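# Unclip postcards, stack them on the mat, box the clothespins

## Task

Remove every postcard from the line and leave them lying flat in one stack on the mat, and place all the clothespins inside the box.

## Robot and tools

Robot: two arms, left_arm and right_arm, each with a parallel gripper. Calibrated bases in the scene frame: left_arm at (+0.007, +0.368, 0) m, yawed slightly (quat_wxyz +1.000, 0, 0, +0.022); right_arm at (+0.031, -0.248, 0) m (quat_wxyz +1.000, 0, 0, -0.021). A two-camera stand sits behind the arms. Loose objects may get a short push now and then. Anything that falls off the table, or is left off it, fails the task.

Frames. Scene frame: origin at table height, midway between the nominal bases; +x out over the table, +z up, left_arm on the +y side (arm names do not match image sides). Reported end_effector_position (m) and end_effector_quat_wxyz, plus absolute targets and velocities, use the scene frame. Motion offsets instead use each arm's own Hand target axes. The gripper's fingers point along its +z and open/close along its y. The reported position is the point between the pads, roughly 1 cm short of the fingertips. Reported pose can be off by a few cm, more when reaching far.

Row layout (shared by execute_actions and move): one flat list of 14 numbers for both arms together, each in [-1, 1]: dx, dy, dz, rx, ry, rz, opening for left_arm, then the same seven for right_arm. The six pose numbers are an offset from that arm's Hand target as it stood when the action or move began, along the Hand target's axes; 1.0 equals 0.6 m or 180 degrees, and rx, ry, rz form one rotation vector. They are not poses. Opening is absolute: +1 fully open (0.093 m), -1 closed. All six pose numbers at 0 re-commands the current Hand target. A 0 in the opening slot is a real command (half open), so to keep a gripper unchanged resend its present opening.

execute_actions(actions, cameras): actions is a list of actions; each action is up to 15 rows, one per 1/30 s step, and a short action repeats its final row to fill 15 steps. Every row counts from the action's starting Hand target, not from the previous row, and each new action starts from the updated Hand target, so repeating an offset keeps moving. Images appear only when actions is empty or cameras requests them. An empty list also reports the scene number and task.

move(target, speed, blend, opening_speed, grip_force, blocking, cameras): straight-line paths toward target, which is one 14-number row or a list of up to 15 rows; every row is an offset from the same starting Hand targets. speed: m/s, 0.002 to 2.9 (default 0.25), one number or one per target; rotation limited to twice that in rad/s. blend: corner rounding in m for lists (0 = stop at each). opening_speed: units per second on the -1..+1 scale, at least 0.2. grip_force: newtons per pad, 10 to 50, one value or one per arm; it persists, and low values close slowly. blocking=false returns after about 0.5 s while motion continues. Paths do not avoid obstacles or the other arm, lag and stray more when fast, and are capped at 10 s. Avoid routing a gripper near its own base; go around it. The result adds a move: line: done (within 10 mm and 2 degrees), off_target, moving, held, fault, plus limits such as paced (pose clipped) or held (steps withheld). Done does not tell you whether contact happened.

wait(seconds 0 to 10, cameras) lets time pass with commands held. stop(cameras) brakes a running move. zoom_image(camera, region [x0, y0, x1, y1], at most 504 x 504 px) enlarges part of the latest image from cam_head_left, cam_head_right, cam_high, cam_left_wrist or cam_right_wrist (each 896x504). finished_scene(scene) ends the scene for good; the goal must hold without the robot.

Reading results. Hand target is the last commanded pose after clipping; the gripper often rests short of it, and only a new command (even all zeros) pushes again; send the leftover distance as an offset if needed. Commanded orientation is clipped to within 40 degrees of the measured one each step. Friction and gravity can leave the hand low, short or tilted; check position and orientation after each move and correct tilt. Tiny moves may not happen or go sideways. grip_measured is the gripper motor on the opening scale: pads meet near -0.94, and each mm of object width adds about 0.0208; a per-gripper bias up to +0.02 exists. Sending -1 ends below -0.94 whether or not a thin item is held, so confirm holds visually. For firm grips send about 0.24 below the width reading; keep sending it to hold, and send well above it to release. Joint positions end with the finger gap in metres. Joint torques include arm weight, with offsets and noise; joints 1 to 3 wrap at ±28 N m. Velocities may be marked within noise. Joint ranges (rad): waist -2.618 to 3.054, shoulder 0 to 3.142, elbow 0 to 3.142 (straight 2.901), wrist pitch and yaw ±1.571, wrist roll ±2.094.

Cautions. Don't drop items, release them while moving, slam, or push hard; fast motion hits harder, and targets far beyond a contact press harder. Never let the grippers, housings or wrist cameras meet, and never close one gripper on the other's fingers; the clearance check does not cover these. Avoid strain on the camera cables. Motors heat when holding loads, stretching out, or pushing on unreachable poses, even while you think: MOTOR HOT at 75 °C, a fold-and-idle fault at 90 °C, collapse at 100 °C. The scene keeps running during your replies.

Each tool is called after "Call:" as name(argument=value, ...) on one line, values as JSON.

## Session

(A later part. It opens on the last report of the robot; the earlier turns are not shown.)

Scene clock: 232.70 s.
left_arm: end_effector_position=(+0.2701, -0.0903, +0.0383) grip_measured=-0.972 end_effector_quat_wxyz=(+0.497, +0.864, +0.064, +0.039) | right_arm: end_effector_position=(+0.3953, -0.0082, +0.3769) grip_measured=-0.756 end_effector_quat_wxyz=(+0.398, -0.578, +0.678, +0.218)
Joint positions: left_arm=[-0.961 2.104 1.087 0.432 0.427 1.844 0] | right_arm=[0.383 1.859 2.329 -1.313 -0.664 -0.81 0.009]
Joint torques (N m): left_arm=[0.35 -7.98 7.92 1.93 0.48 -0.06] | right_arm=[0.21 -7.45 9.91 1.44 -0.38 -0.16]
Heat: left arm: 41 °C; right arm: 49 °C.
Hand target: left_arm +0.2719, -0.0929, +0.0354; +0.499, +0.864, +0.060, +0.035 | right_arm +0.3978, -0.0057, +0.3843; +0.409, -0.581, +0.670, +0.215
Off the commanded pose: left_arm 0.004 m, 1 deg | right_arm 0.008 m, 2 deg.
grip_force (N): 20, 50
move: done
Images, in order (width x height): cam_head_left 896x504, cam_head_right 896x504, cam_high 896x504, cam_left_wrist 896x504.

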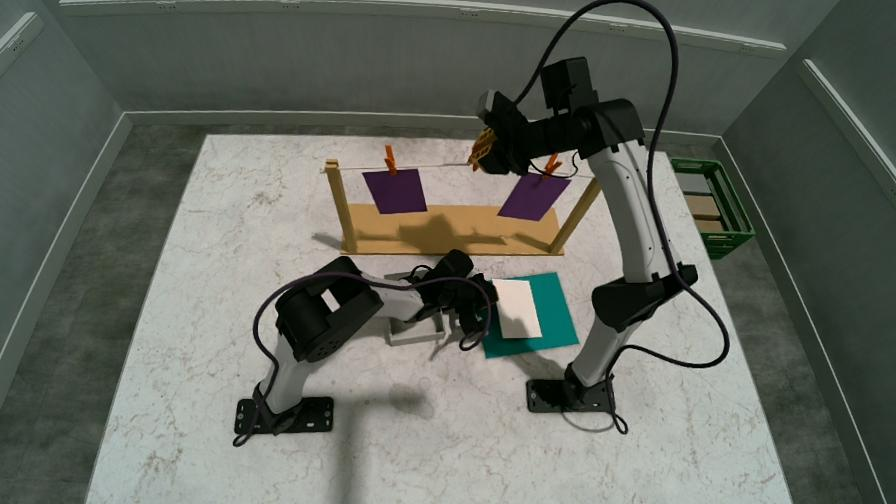

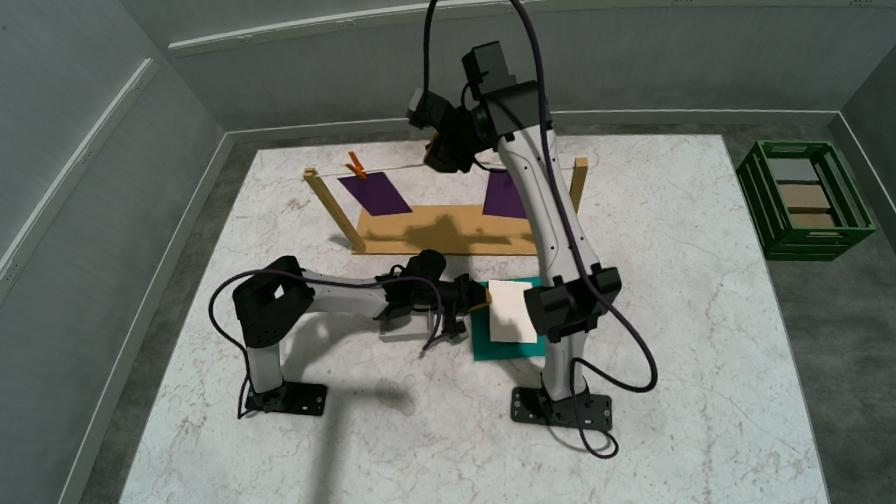

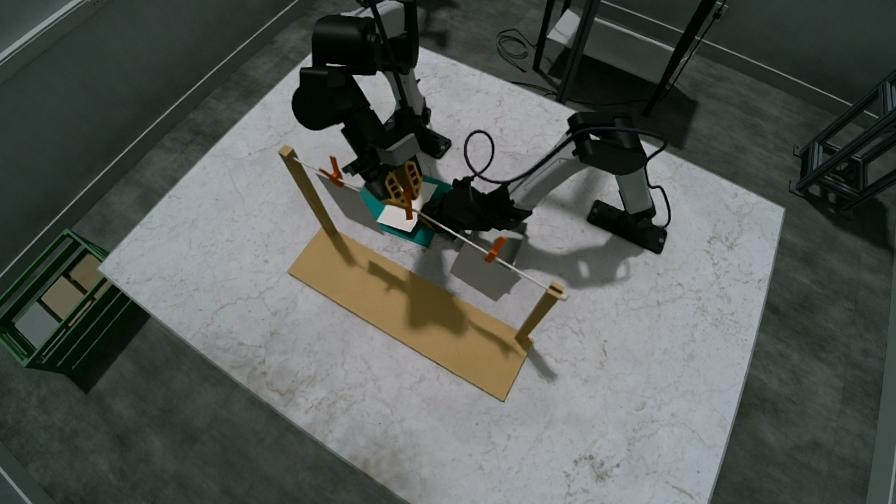

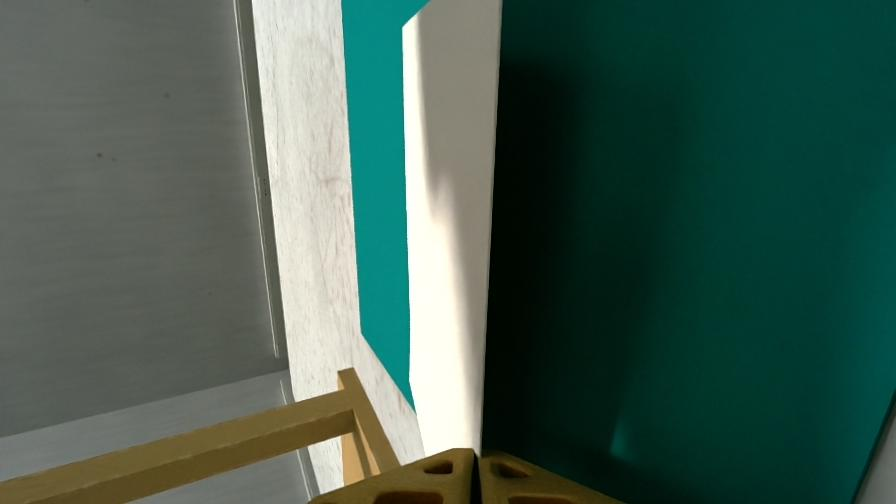

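Call:
move(target=[[0,-0.0115,0.0067,0,0,0,-1,0,0,0,0,0,0,-0.85],[0,-0.0115,0.0067,0,0,0,-0.69,0,0,0,0,0,0,-0.85],[0,-0.0532,-0.0655,0,0,0,-0.69,0,0,0,0,0,0,-0.85]], cameras=["cam_head_left","cam_left_wrist","cam_high"], speed=0.06)

Scene clock: 246.33 s.
left_arm: end_effector_position=(+0.2685, -0.0485, +0.0246) grip_measured=-0.692 end_effector_quat_wxyz=(+0.500, +0.863, +0.062, +0.042) | right_arm: end_effector_position=(+0.3953, -0.0082, +0.3769) grip_measured=-0.756 end_effector_quat_wxyz=(+0.398, -0.578, +0.678, +0.218)
Joint positions: left_arm=[-0.893 2.057 0.919 0.544 0.485 1.888 0.012] | right_arm=[0.383 1.859 2.329 -1.313 -0.664 -0.81 0.009]
Joint torques (N m): left_arm=[0.54 -10.66 4.63 1.66 0.51 -0.06] | right_arm=[0.2 -7.45 9.94 1.45 -0.39 -0.17]
Heat: left arm: 41 °C; right arm: 49 °C.
Hand target: left_arm +0.2650, -0.0433, +0.0273; +0.499, +0.864, +0.060, +0.035 | right_arm +0.3978, -0.0057, +0.3843; +0.409, -0.581, +0.670, +0.215
Off the commanded pose: left_arm 0.007 m, 1 deg | right_arm 0.008 m, 2 deg.
grip_force (N): 20, 50
move: done
Images, in order (width x height): cam_head_left 896x504, cam_high 896x504, cam_left_wrist 896x504.

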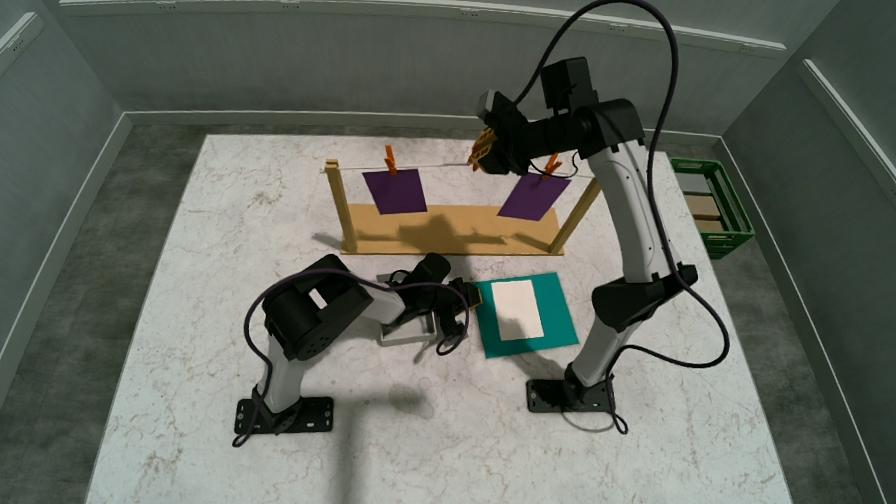

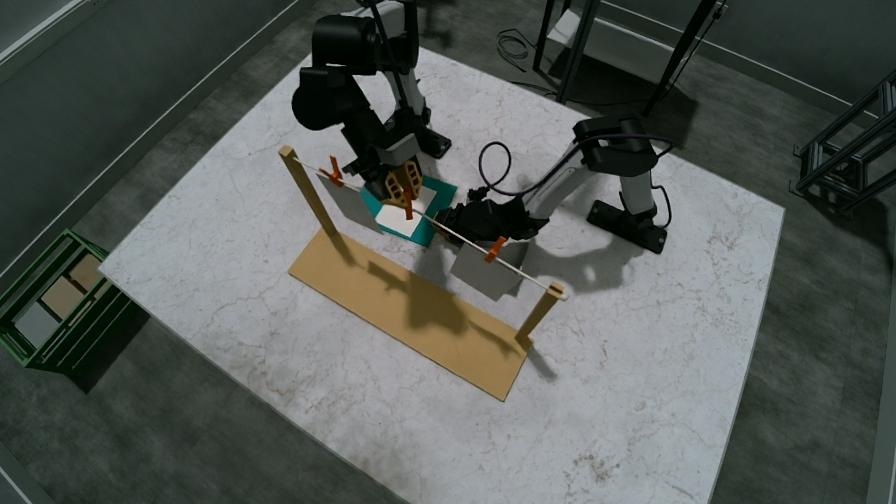

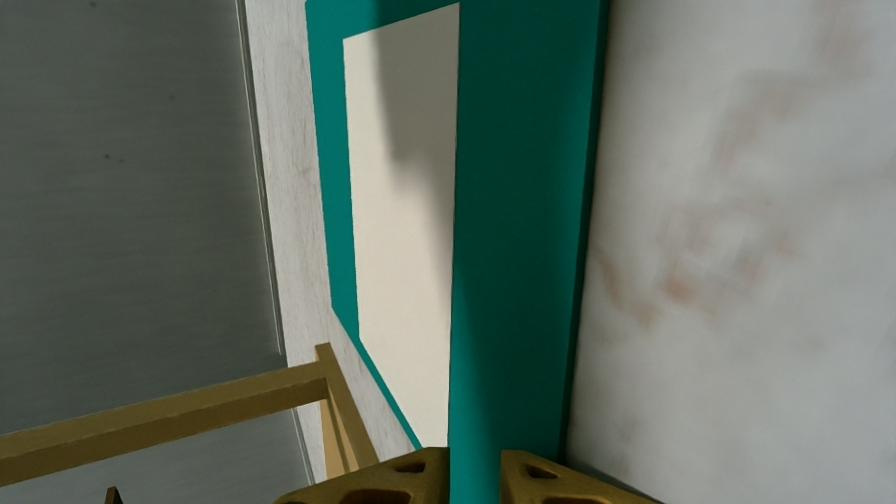

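Call:
move(target=[[0,0.2165,-0.125,0,0,0,-0.69,0,0,0,0,0,0,-0.85],[0.0382,-0.0073,-0.656,-0.2682,0.0091,-0.5205,-0.69,0,0,0,0,0,0,-0.85]], cameras=["all"], speed=0.25, blend=0.04)

Scene clock: 256.90 s.
left_arm: end_effector_position=(+0.2421, +0.3000, +0.2216) grip_measured=-0.692 end_effector_quat_wxyz=(+0.642, +0.297, +0.642, -0.296) | right_arm: end_effector_position=(+0.3953, -0.0082, +0.3769) grip_measured=-0.756 end_effector_quat_wxyz=(+0.398, -0.578, +0.678, +0.218)
Joint positions: left_arm=[0.405 0.725 0.218 0.502 1.315 0.005 0.012] | right_arm=[0.383 1.859 2.329 -1.313 -0.664 -0.81 0.009]
Joint torques (N m): left_arm=[0.35 0.02 7.12 1.69 0.21 -0.15] | right_arm=[0.23 -7.43 9.92 1.44 -0.38 -0.16]
Heat: left arm: 40 °C; right arm: 50 °C.
Hand target: left_arm +0.2403, +0.2996, +0.2203; +0.641, +0.299, +0.641, -0.299 | right_arm +0.3978, -0.0057, +0.3843; +0.409, -0.581, +0.670, +0.215
Off the commanded pose: left_arm 0.002 m, 0 deg | right_arm 0.008 m, 2 deg.
grip_force (N): 20, 50
move: done

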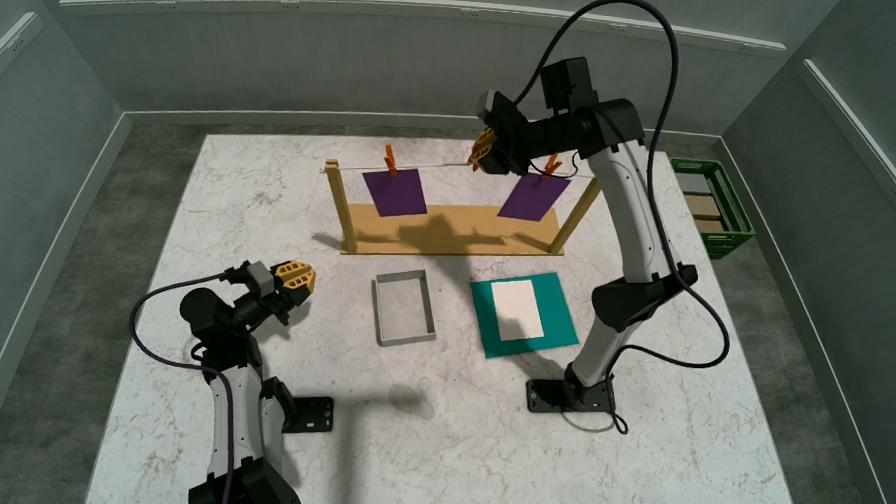

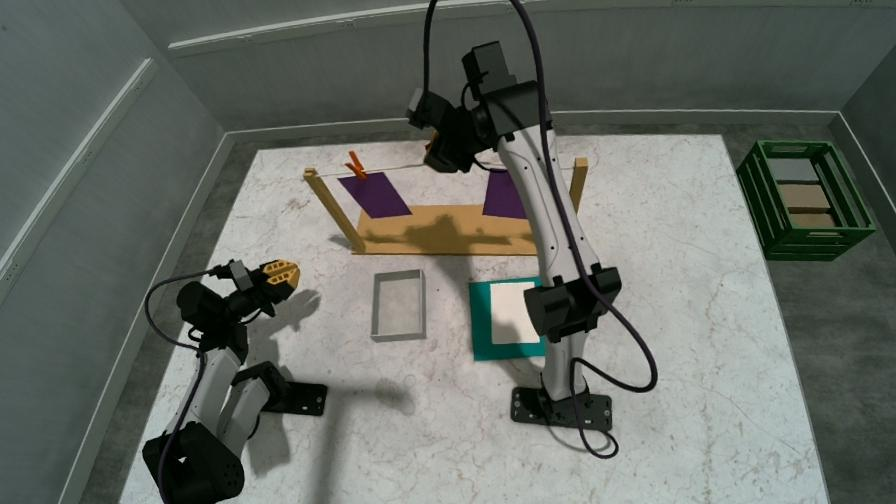

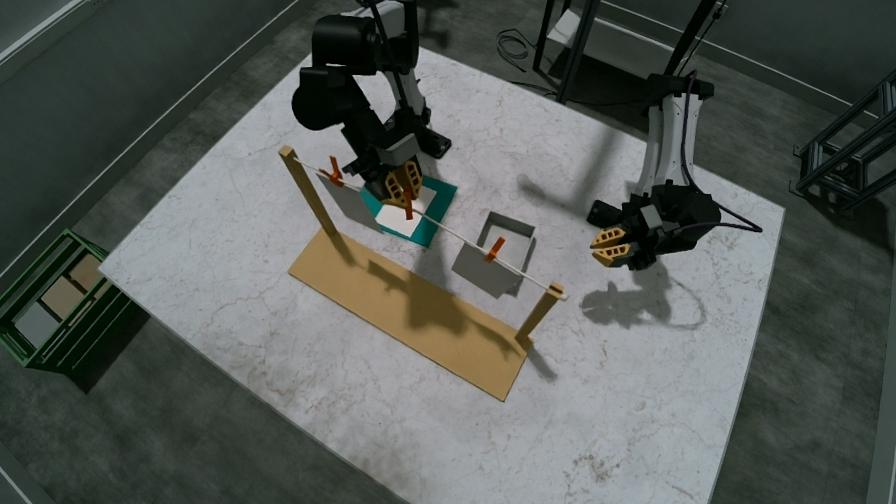

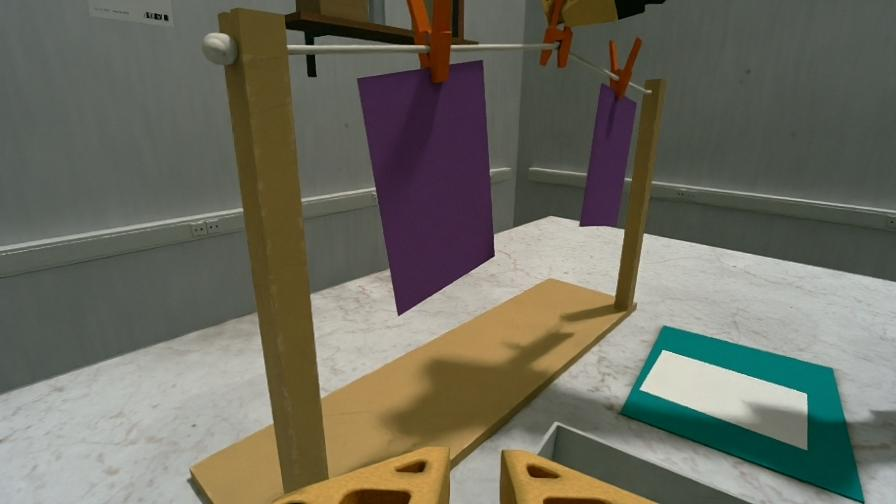

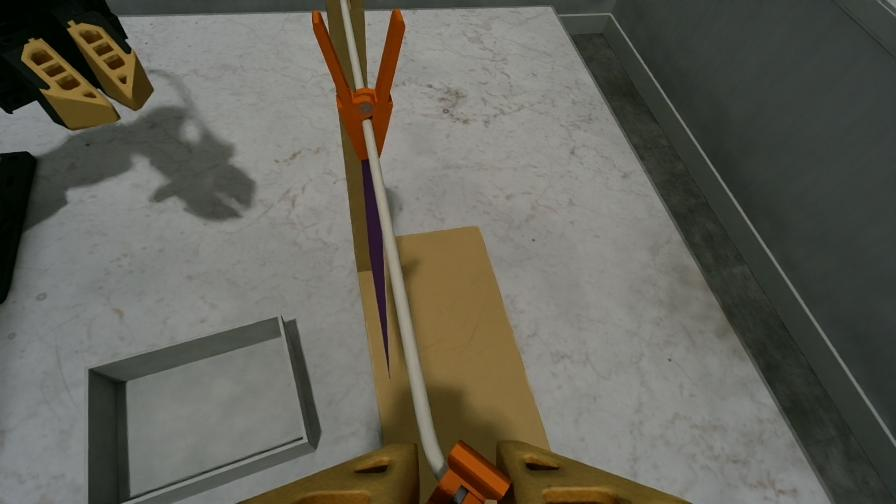

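Call:
zoom_image(camera="cam_left_wrist", region=[500, 0, 680, 110])

Call:
zoom_image(camera="cam_right_wrist", region=[370, 390, 560, 504])

Call:
zoom_image(camera="cam_high", region=[370, 150, 470, 240])

Scaled by 2.800 from the camera's 896x504 image, which has a finer 1280x720 frame.

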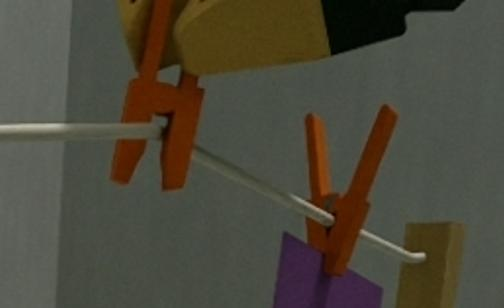

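Scaled by 2.653 from the camera's 896x504 image, which has a finer 1280x720 frame.

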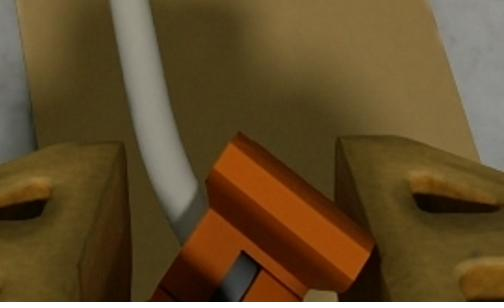

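Scaled by 5.040 from the camera's 896x504 image, which has a finer 1280x720 frame.

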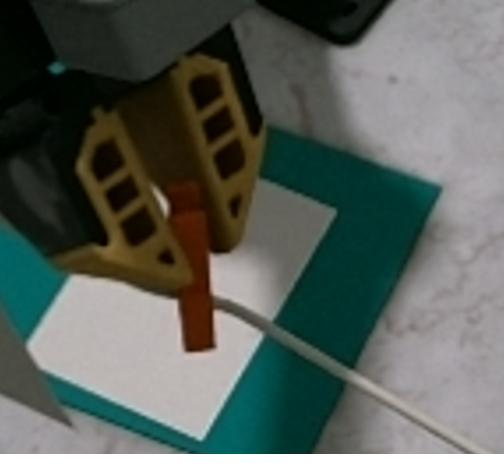

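Call:
zoom_image(camera="cam_head_left", region=[450, 120, 530, 200])

Call:
zoom_image(camera="cam_left_wrist", region=[530, 10, 590, 80])

Scaled by 6.300 from the camera's 896x504 image, which has a finer 1280x720 frame.

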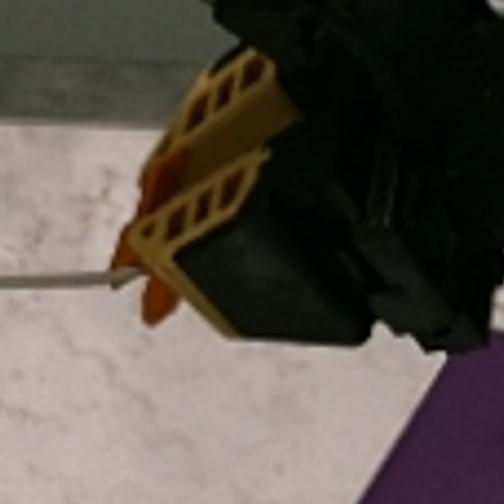

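Scaled by 7.200 from the camera's 896x504 image, which has a finer 1280x720 frame.

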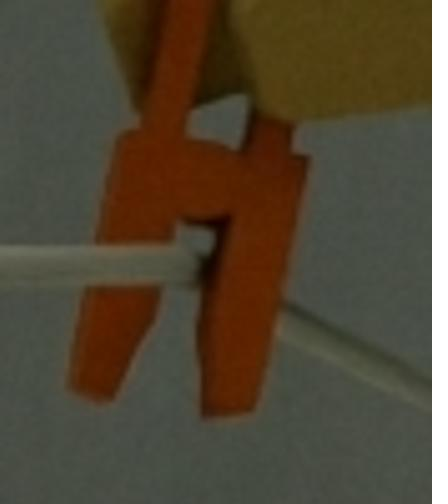

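Call:
move(target=[0,0,0,0,0,0,-0.69,0.02,0.0046,0.0144,0.155,0.0358,0.1118,-0.85], cameras=["cam_head_left","cam_left_wrist","cam_high","cam_right_wrist"], speed=0.1)

Call:
zoom_image(camera="cam_left_wrist", region=[500, 0, 680, 110])

Scene clock: 277.20 s.
left_arm: end_effector_position=(+0.2420, +0.2999, +0.2216) grip_measured=-0.692 end_effector_quat_wxyz=(+0.641, +0.297, +0.642, -0.297) | right_arm: end_effector_position=(+0.4039, -0.0040, +0.3590) grip_measured=-0.758 end_effector_quat_wxyz=(+0.442, -0.358, +0.818, +0.080)
Joint positions: left_arm=[0.405 0.725 0.218 0.502 1.315 0.005 0.012] | right_arm=[0.615 1.62 1.904 -0.923 -0.016 -0.245 0.009]
Joint torques (N m): left_arm=[0.31 0.06 7.06 1.71 0.23 -0.11] | right_arm=[0.51 -9.76 7.04 1.85 0.04 -0.02]
Heat: left arm: 40 °C; right arm: 51 °C.
Hand target: left_arm +0.2403, +0.2996, +0.2203; +0.641, +0.299, +0.640, -0.299 | right_arm +0.3979, -0.0057, +0.3692; +0.455, -0.352, +0.814, +0.083
Off the commanded pose: left_arm 0.002 m, 0 deg | right_arm 0.012 m, 2 deg.
grip_force (N): 20, 50
move: off_target (right_arm)
Images, in order (width x height): cam_head_left 896x504, cam_high 896x504, cam_left_wrist 896x504, cam_right_wrist 896x504.

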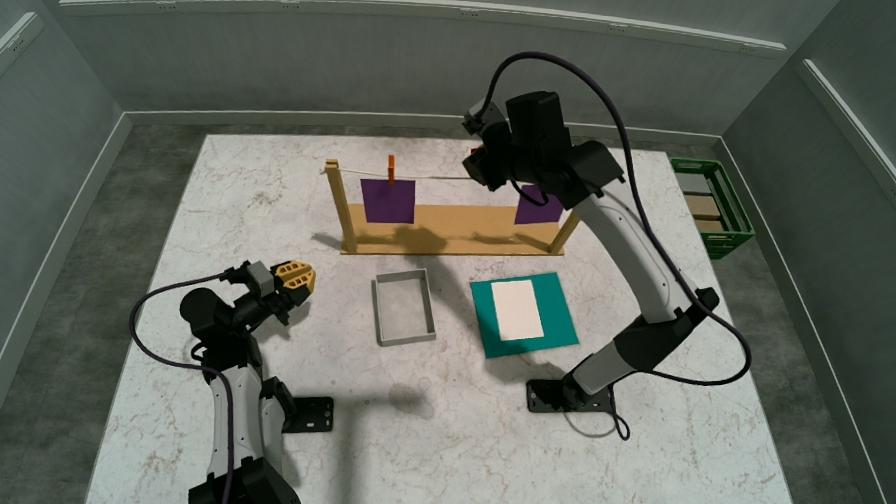

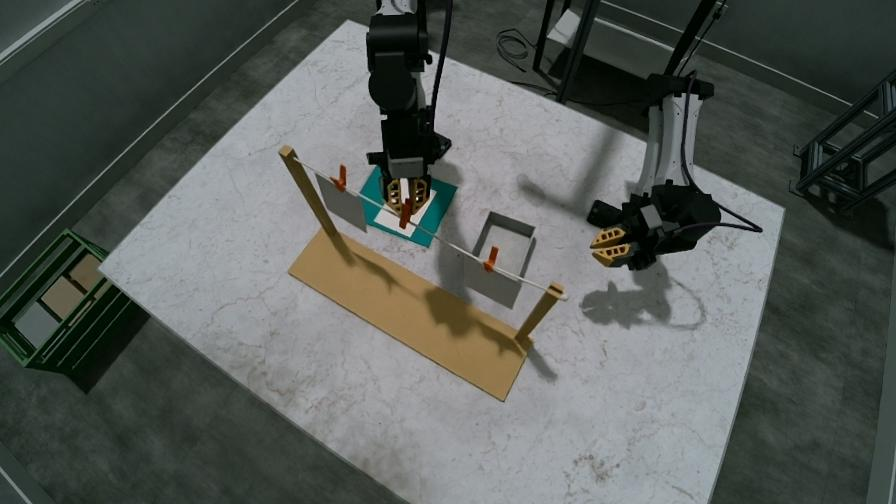

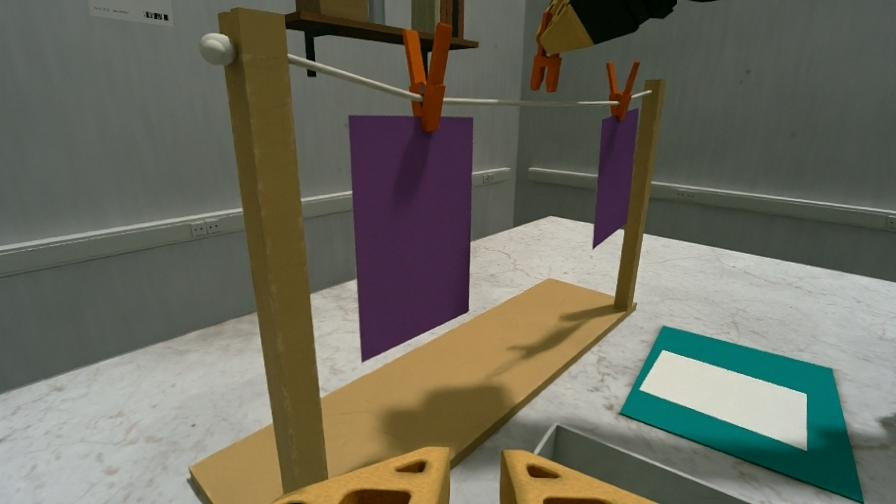

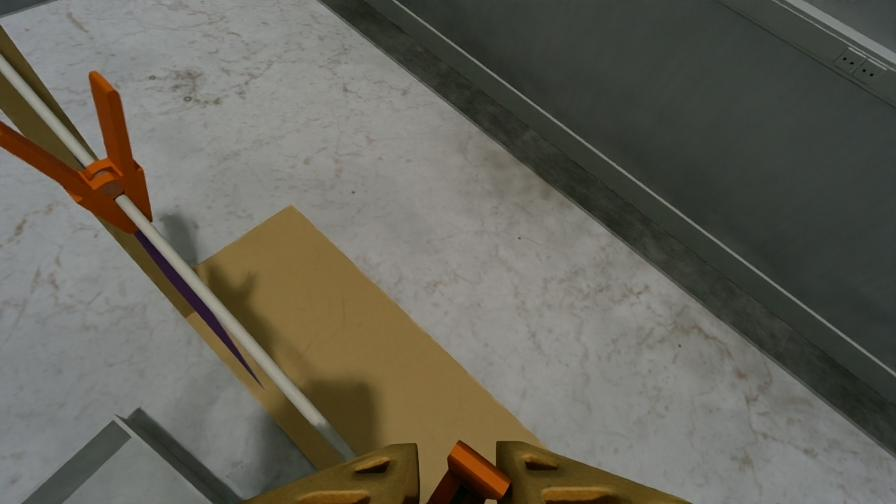

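Scaled by 2.800 from the camera's 896x504 image, which has a finer 1280x720 frame.

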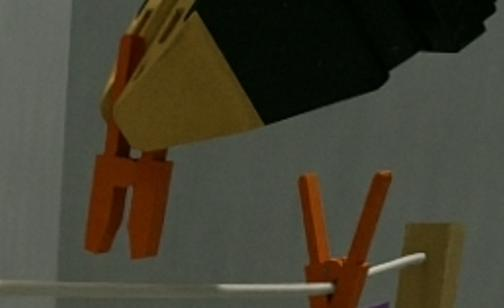

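Call:
move(target=[[0,0,0,0,0,0,-0.69,-0.042,0.0093,-0.061,0,0,0,-0.85],[0,0,0,0,0,0,-0.69,0.0998,0.2767,-0.0248,0,0,0,-0.85],[0,0,0,0,0,0,-0.69,0.2632,0.4022,0.1147,0,0,0,-0.85]], cameras=["cam_head_left","cam_high","cam_right_wrist","cam_head_right"], speed=0.2, blend=0.03)

Scene clock: 289.87 s.
left_arm: end_effector_position=(+0.2420, +0.2999, +0.2216) grip_measured=-0.692 end_effector_quat_wxyz=(+0.641, +0.297, +0.642, -0.297) | right_arm: end_effector_position=(+0.2358, +0.1235, +0.1628) grip_measured=-0.758 end_effector_quat_wxyz=(+0.455, -0.357, +0.812, +0.082)
Joint positions: left_arm=[0.405 0.725 0.218 0.502 1.315 0.005 0.012] | right_arm=[1.314 1.533 1.018 -0.217 0.542 0.198 0.009]
Joint torques (N m): left_arm=[0.36 0.05 7.04 1.69 0.23 -0.12] | right_arm=[0.46 -5.83 8.13 1.72 0.28 0.01]
Heat: left arm: 40 °C; right arm: 51 °C.
Hand target: left_arm +0.2403, +0.2996, +0.2203; +0.641, +0.299, +0.640, -0.299 | right_arm +0.2350, +0.1255, +0.1590; +0.455, -0.352, +0.814, +0.083
Off the commanded pose: left_arm 0.002 m, 0 deg | right_arm 0.004 m, 1 deg.
grip_force (N): 20, 50
move: done; blend cut to 0.0224 m at target 1
Images, in order (width x height): cam_head_left 896x504, cam_head_right 896x504, cam_high 896x504, cam_right_wrist 896x504.

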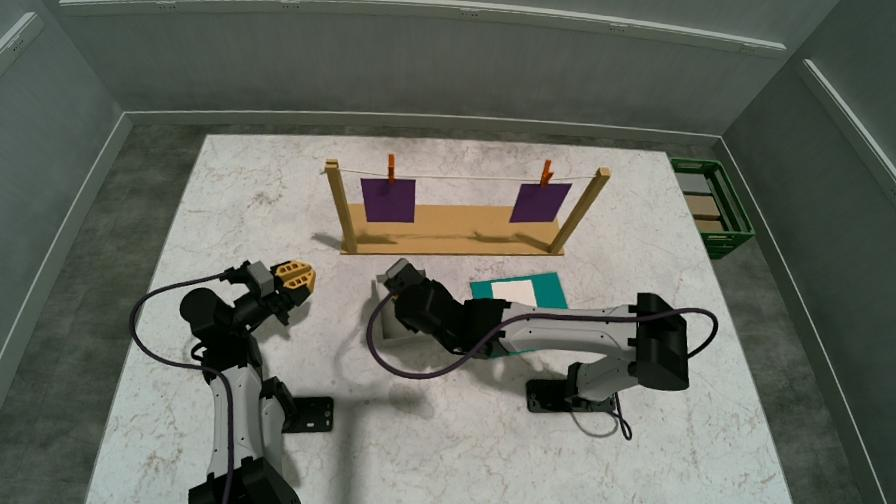

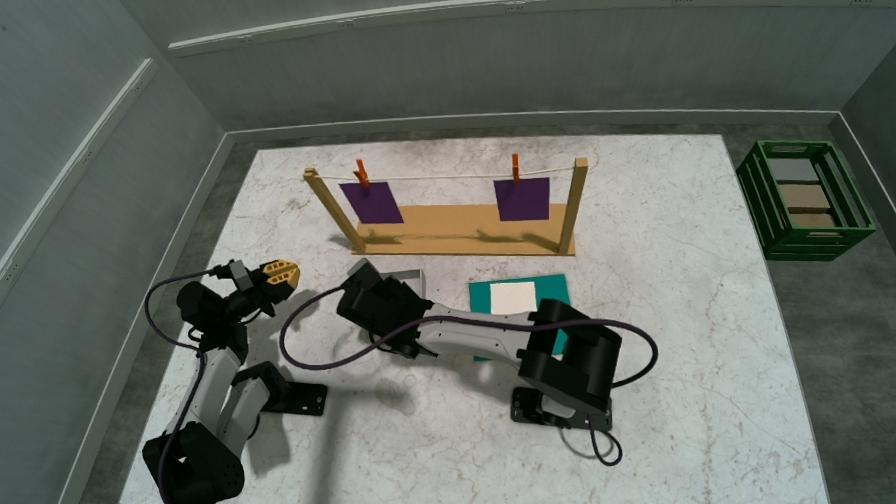

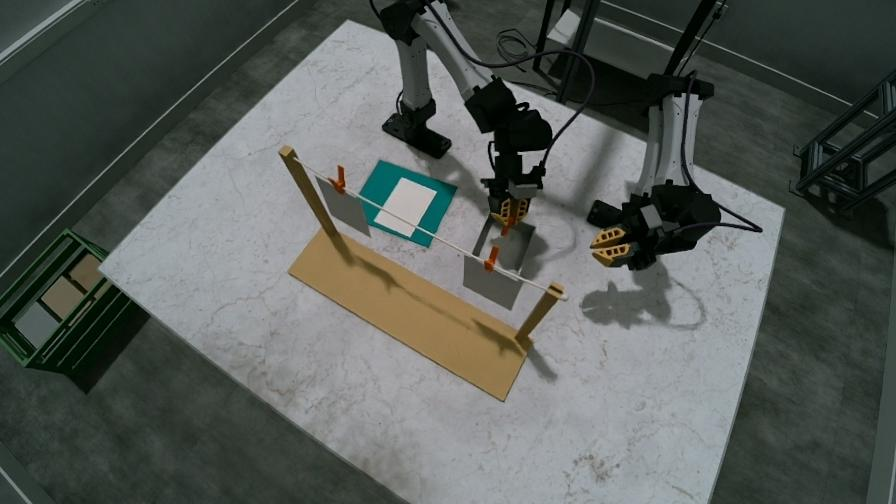

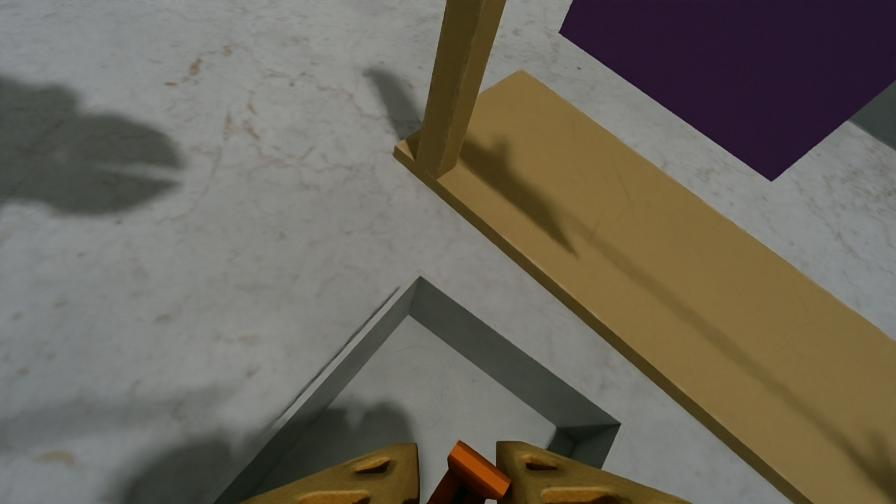

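Call:
move(target=[[0,0,0,0,0,0,-0.69,0.1332,0.0309,0.0955,0,0,0,-0.85]], cameras=["cam_head_left","cam_high","cam_right_wrist","cam_left_wrist"], speed=0.1)

Scene clock: 296.37 s.
left_arm: end_effector_position=(+0.2420, +0.2999, +0.2216) grip_measured=-0.692 end_effector_quat_wxyz=(+0.641, +0.297, +0.642, -0.297) | right_arm: end_effector_position=(+0.2372, +0.1269, +0.0683) grip_measured=-0.758 end_effector_quat_wxyz=(+0.460, -0.351, +0.811, +0.087)
Joint positions: left_arm=[0.405 0.725 0.218 0.502 1.315 0.005 0.012] | right_arm=[1.314 1.729 0.788 0.223 0.544 0.203 0.009]
Joint torques (N m): left_arm=[0.35 0.05 7.08 1.7 0.23 -0.12] | right_arm=[0.46 -5.78 6.3 1.72 0.25 -0.04]
Heat: left arm: 40 °C; right arm: 51 °C.
Hand target: left_arm +0.2403, +0.2996, +0.2203; +0.641, +0.299, +0.640, -0.299 | right_arm +0.2350, +0.1256, +0.0590; +0.455, -0.352, +0.814, +0.083
Off the commanded pose: left_arm 0.002 m, 0 deg | right_arm 0.010 m, 1 deg.
grip_force (N): 20, 50
move: done
Images, in order (width x height): cam_head_left 896x504, cam_high 896x504, cam_left_wrist 896x504, cam_right_wrist 896x504.

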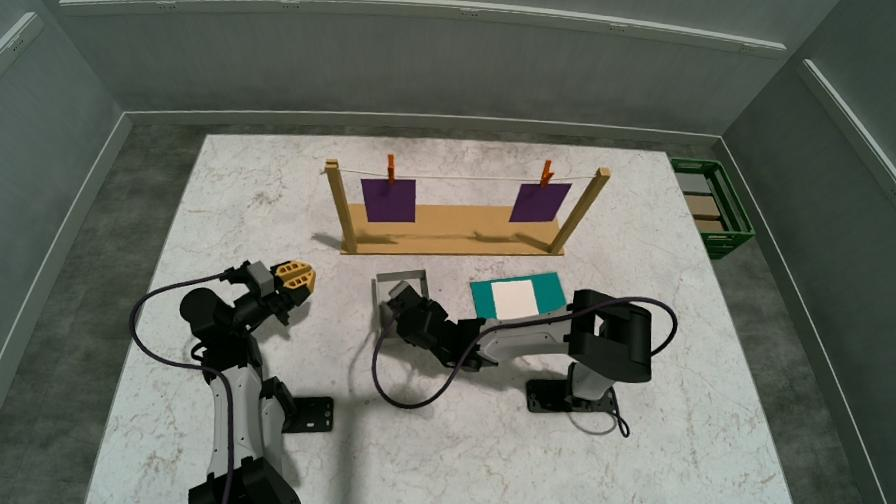

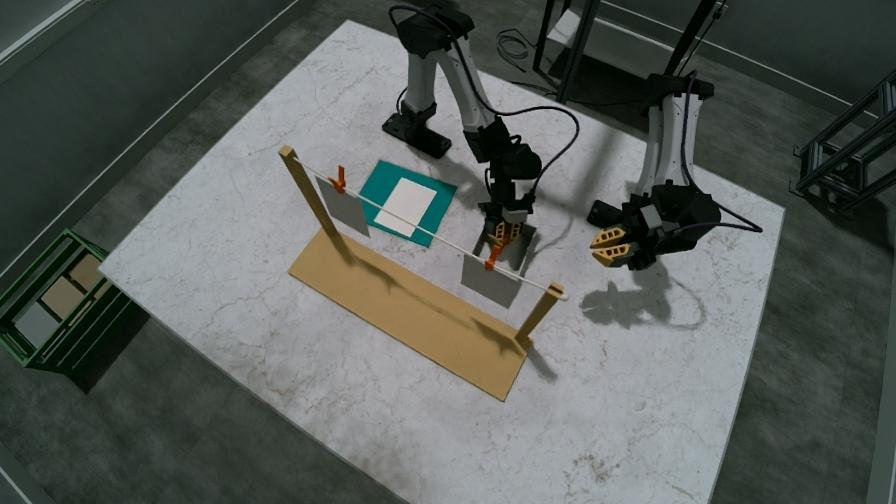

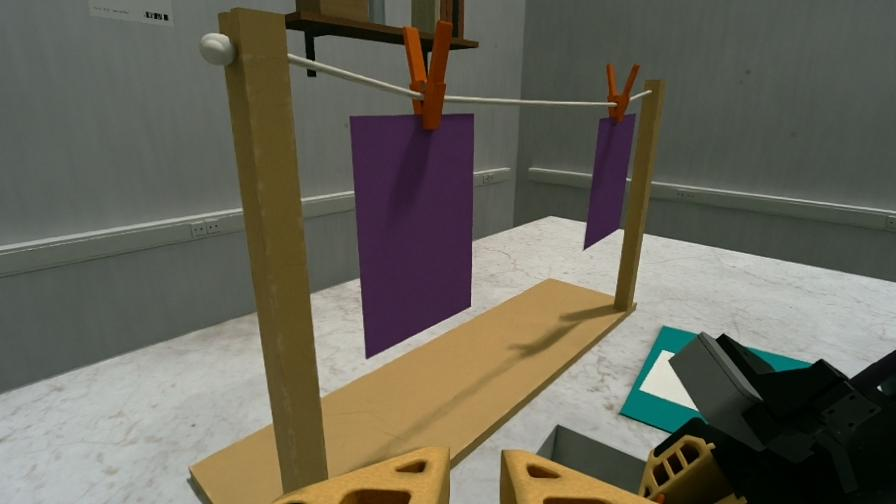

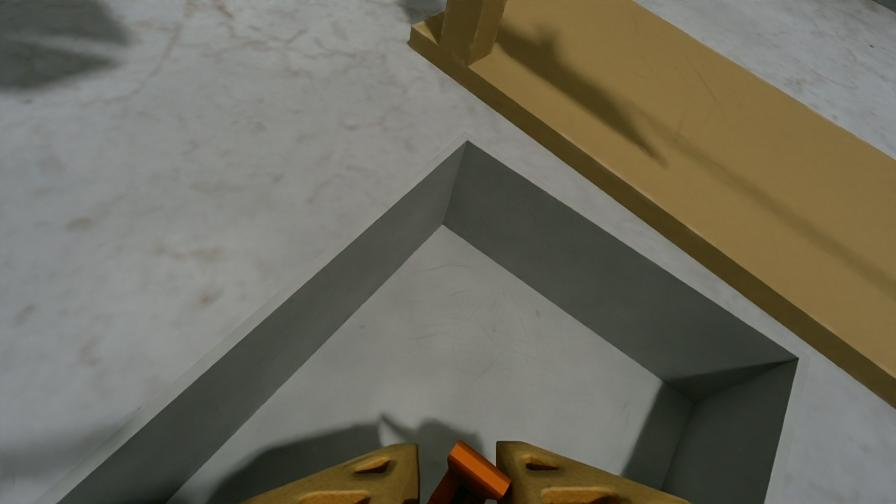

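Call:
move(target=[[0,0,0,0,0,0,-0.69,0.016,0.0037,0.0115,0,0,0,-0.85],[0,0,0,0,0,0,-0.69,0.016,0.0037,0.0115,0,0,0,0]], cameras=["cam_right_wrist","cam_left_wrist"], speed=0.05, opening_speed=0.4)

Scene clock: 301.83 s.
left_arm: end_effector_position=(+0.2420, +0.2999, +0.2216) grip_measured=-0.692 end_effector_quat_wxyz=(+0.641, +0.297, +0.642, -0.297) | right_arm: end_effector_position=(+0.2378, +0.1276, +0.0574) grip_measured=-0.002 end_effector_quat_wxyz=(+0.462, -0.349, +0.810, +0.088)
Joint positions: left_arm=[0.405 0.725 0.218 0.502 1.315 0.005 0.012] | right_arm=[1.314 1.765 0.77 0.283 0.547 0.203 0.045]
Joint torques (N m): left_arm=[0.35 0.06 7.1 1.69 0.23 -0.1] | right_arm=[0.46 -5.86 6.05 1.68 0.22 -0.05]
Heat: left arm: 40 °C; right arm: 51 °C.
Hand target: left_arm +0.2403, +0.2996, +0.2203; +0.641, +0.299, +0.640, -0.299 | right_arm +0.2350, +0.1257, +0.0469; +0.455, -0.352, +0.814, +0.083
Off the commanded pose: left_arm 0.002 m, 0 deg | right_arm 0.011 m, 1 deg.
grip_force (N): 20, 50
move: off_target (right_arm)
Images, in order (width x height): cam_left_wrist 896x504, cam_right_wrist 896x504.

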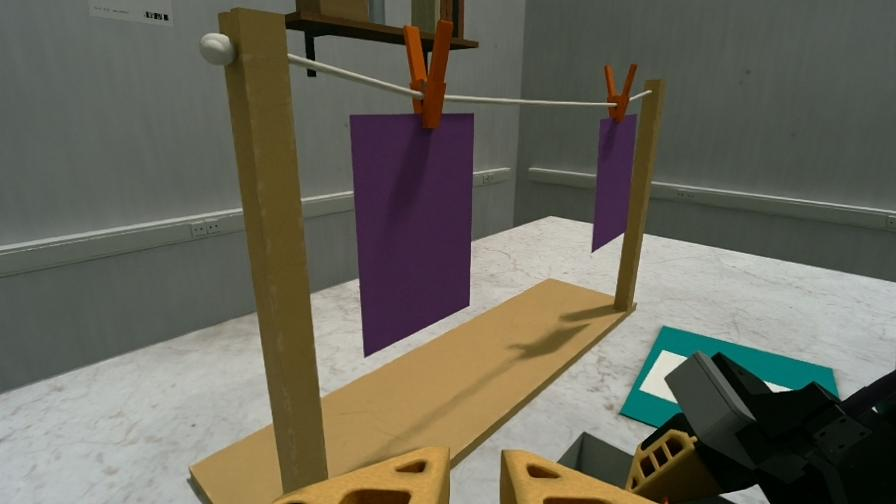

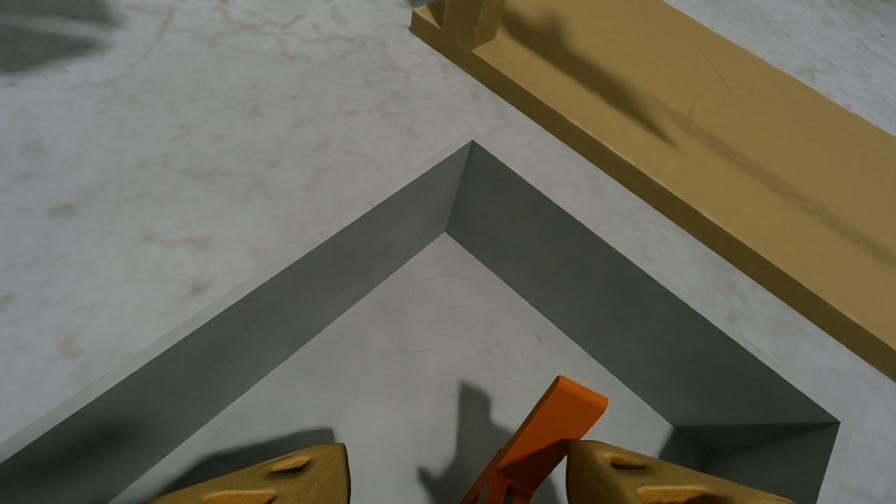

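Call:
move(target=[0,0,0,0,0,0,-0.69,-0.2,-0.046,-0.143,0,0,0,0], speed=0.1, cameras=["cam_head_left","cam_head_right","cam_right_wrist"])

Scene clock: 314.30 s.
left_arm: end_effector_position=(+0.2420, +0.2999, +0.2216) grip_measured=-0.692 end_effector_quat_wxyz=(+0.641, +0.297, +0.642, -0.297) | right_arm: end_effector_position=(+0.2368, +0.1242, +0.1815) grip_measured=-0.002 end_effector_quat_wxyz=(+0.447, -0.360, +0.816, +0.070)
Joint positions: left_arm=[0.405 0.725 0.218 0.502 1.315 0.005 0.012] | right_arm=[1.314 1.535 1.115 -0.344 0.547 0.203 0.045]
Joint torques (N m): left_arm=[0.39 0.05 7.04 1.69 0.23 -0.11] | right_arm=[0.43 -8.9 10.67 1.39 0.24 -0.05]
Heat: left arm: 40 °C; right arm: 50 °C.
Hand target: left_arm +0.2403, +0.2996, +0.2203; +0.641, +0.299, +0.640, -0.299 | right_arm +0.2350, +0.1258, +0.1970; +0.455, -0.352, +0.814, +0.083
Off the commanded pose: left_arm 0.002 m, 0 deg | right_arm 0.016 m, 2 deg.
grip_force (N): 20, 50
move: off_target (right_arm)
Images, in order (width x height): cam_head_left 896x504, cam_head_right 896x504, cam_right_wrist 896x504.

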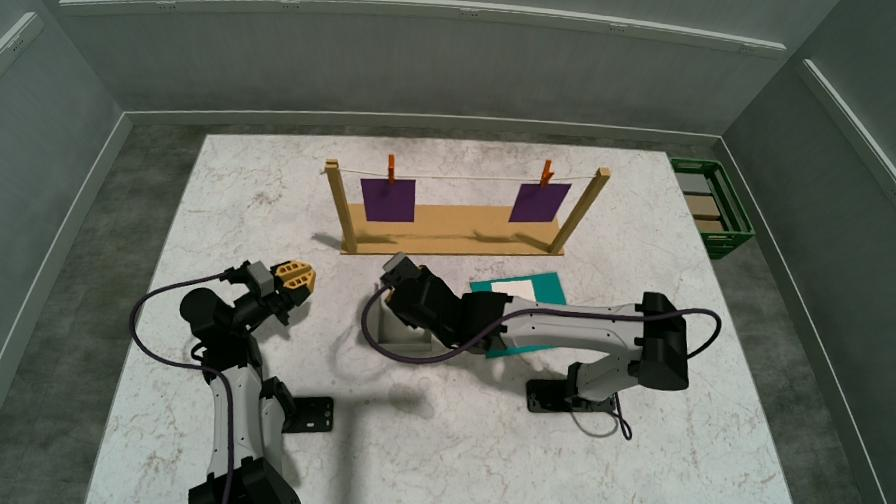

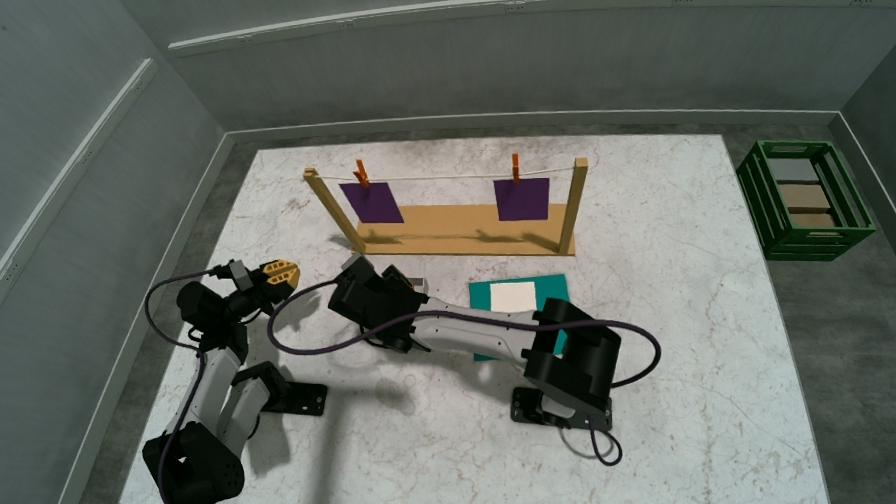

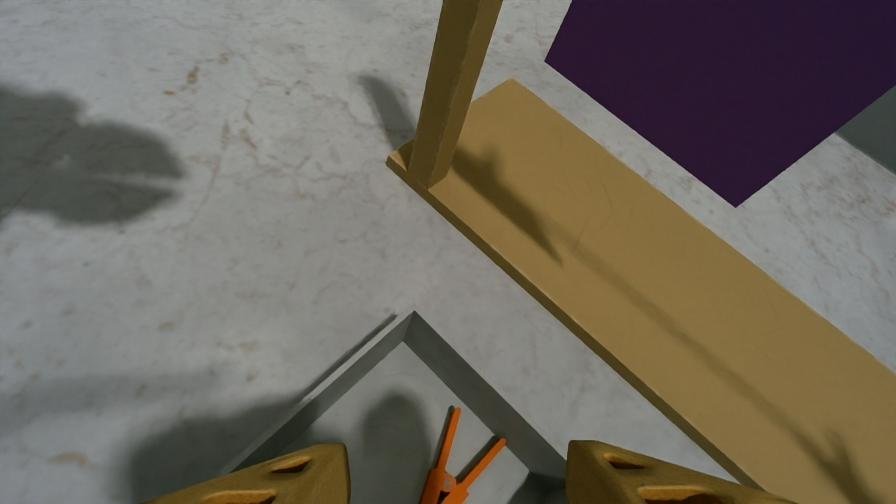

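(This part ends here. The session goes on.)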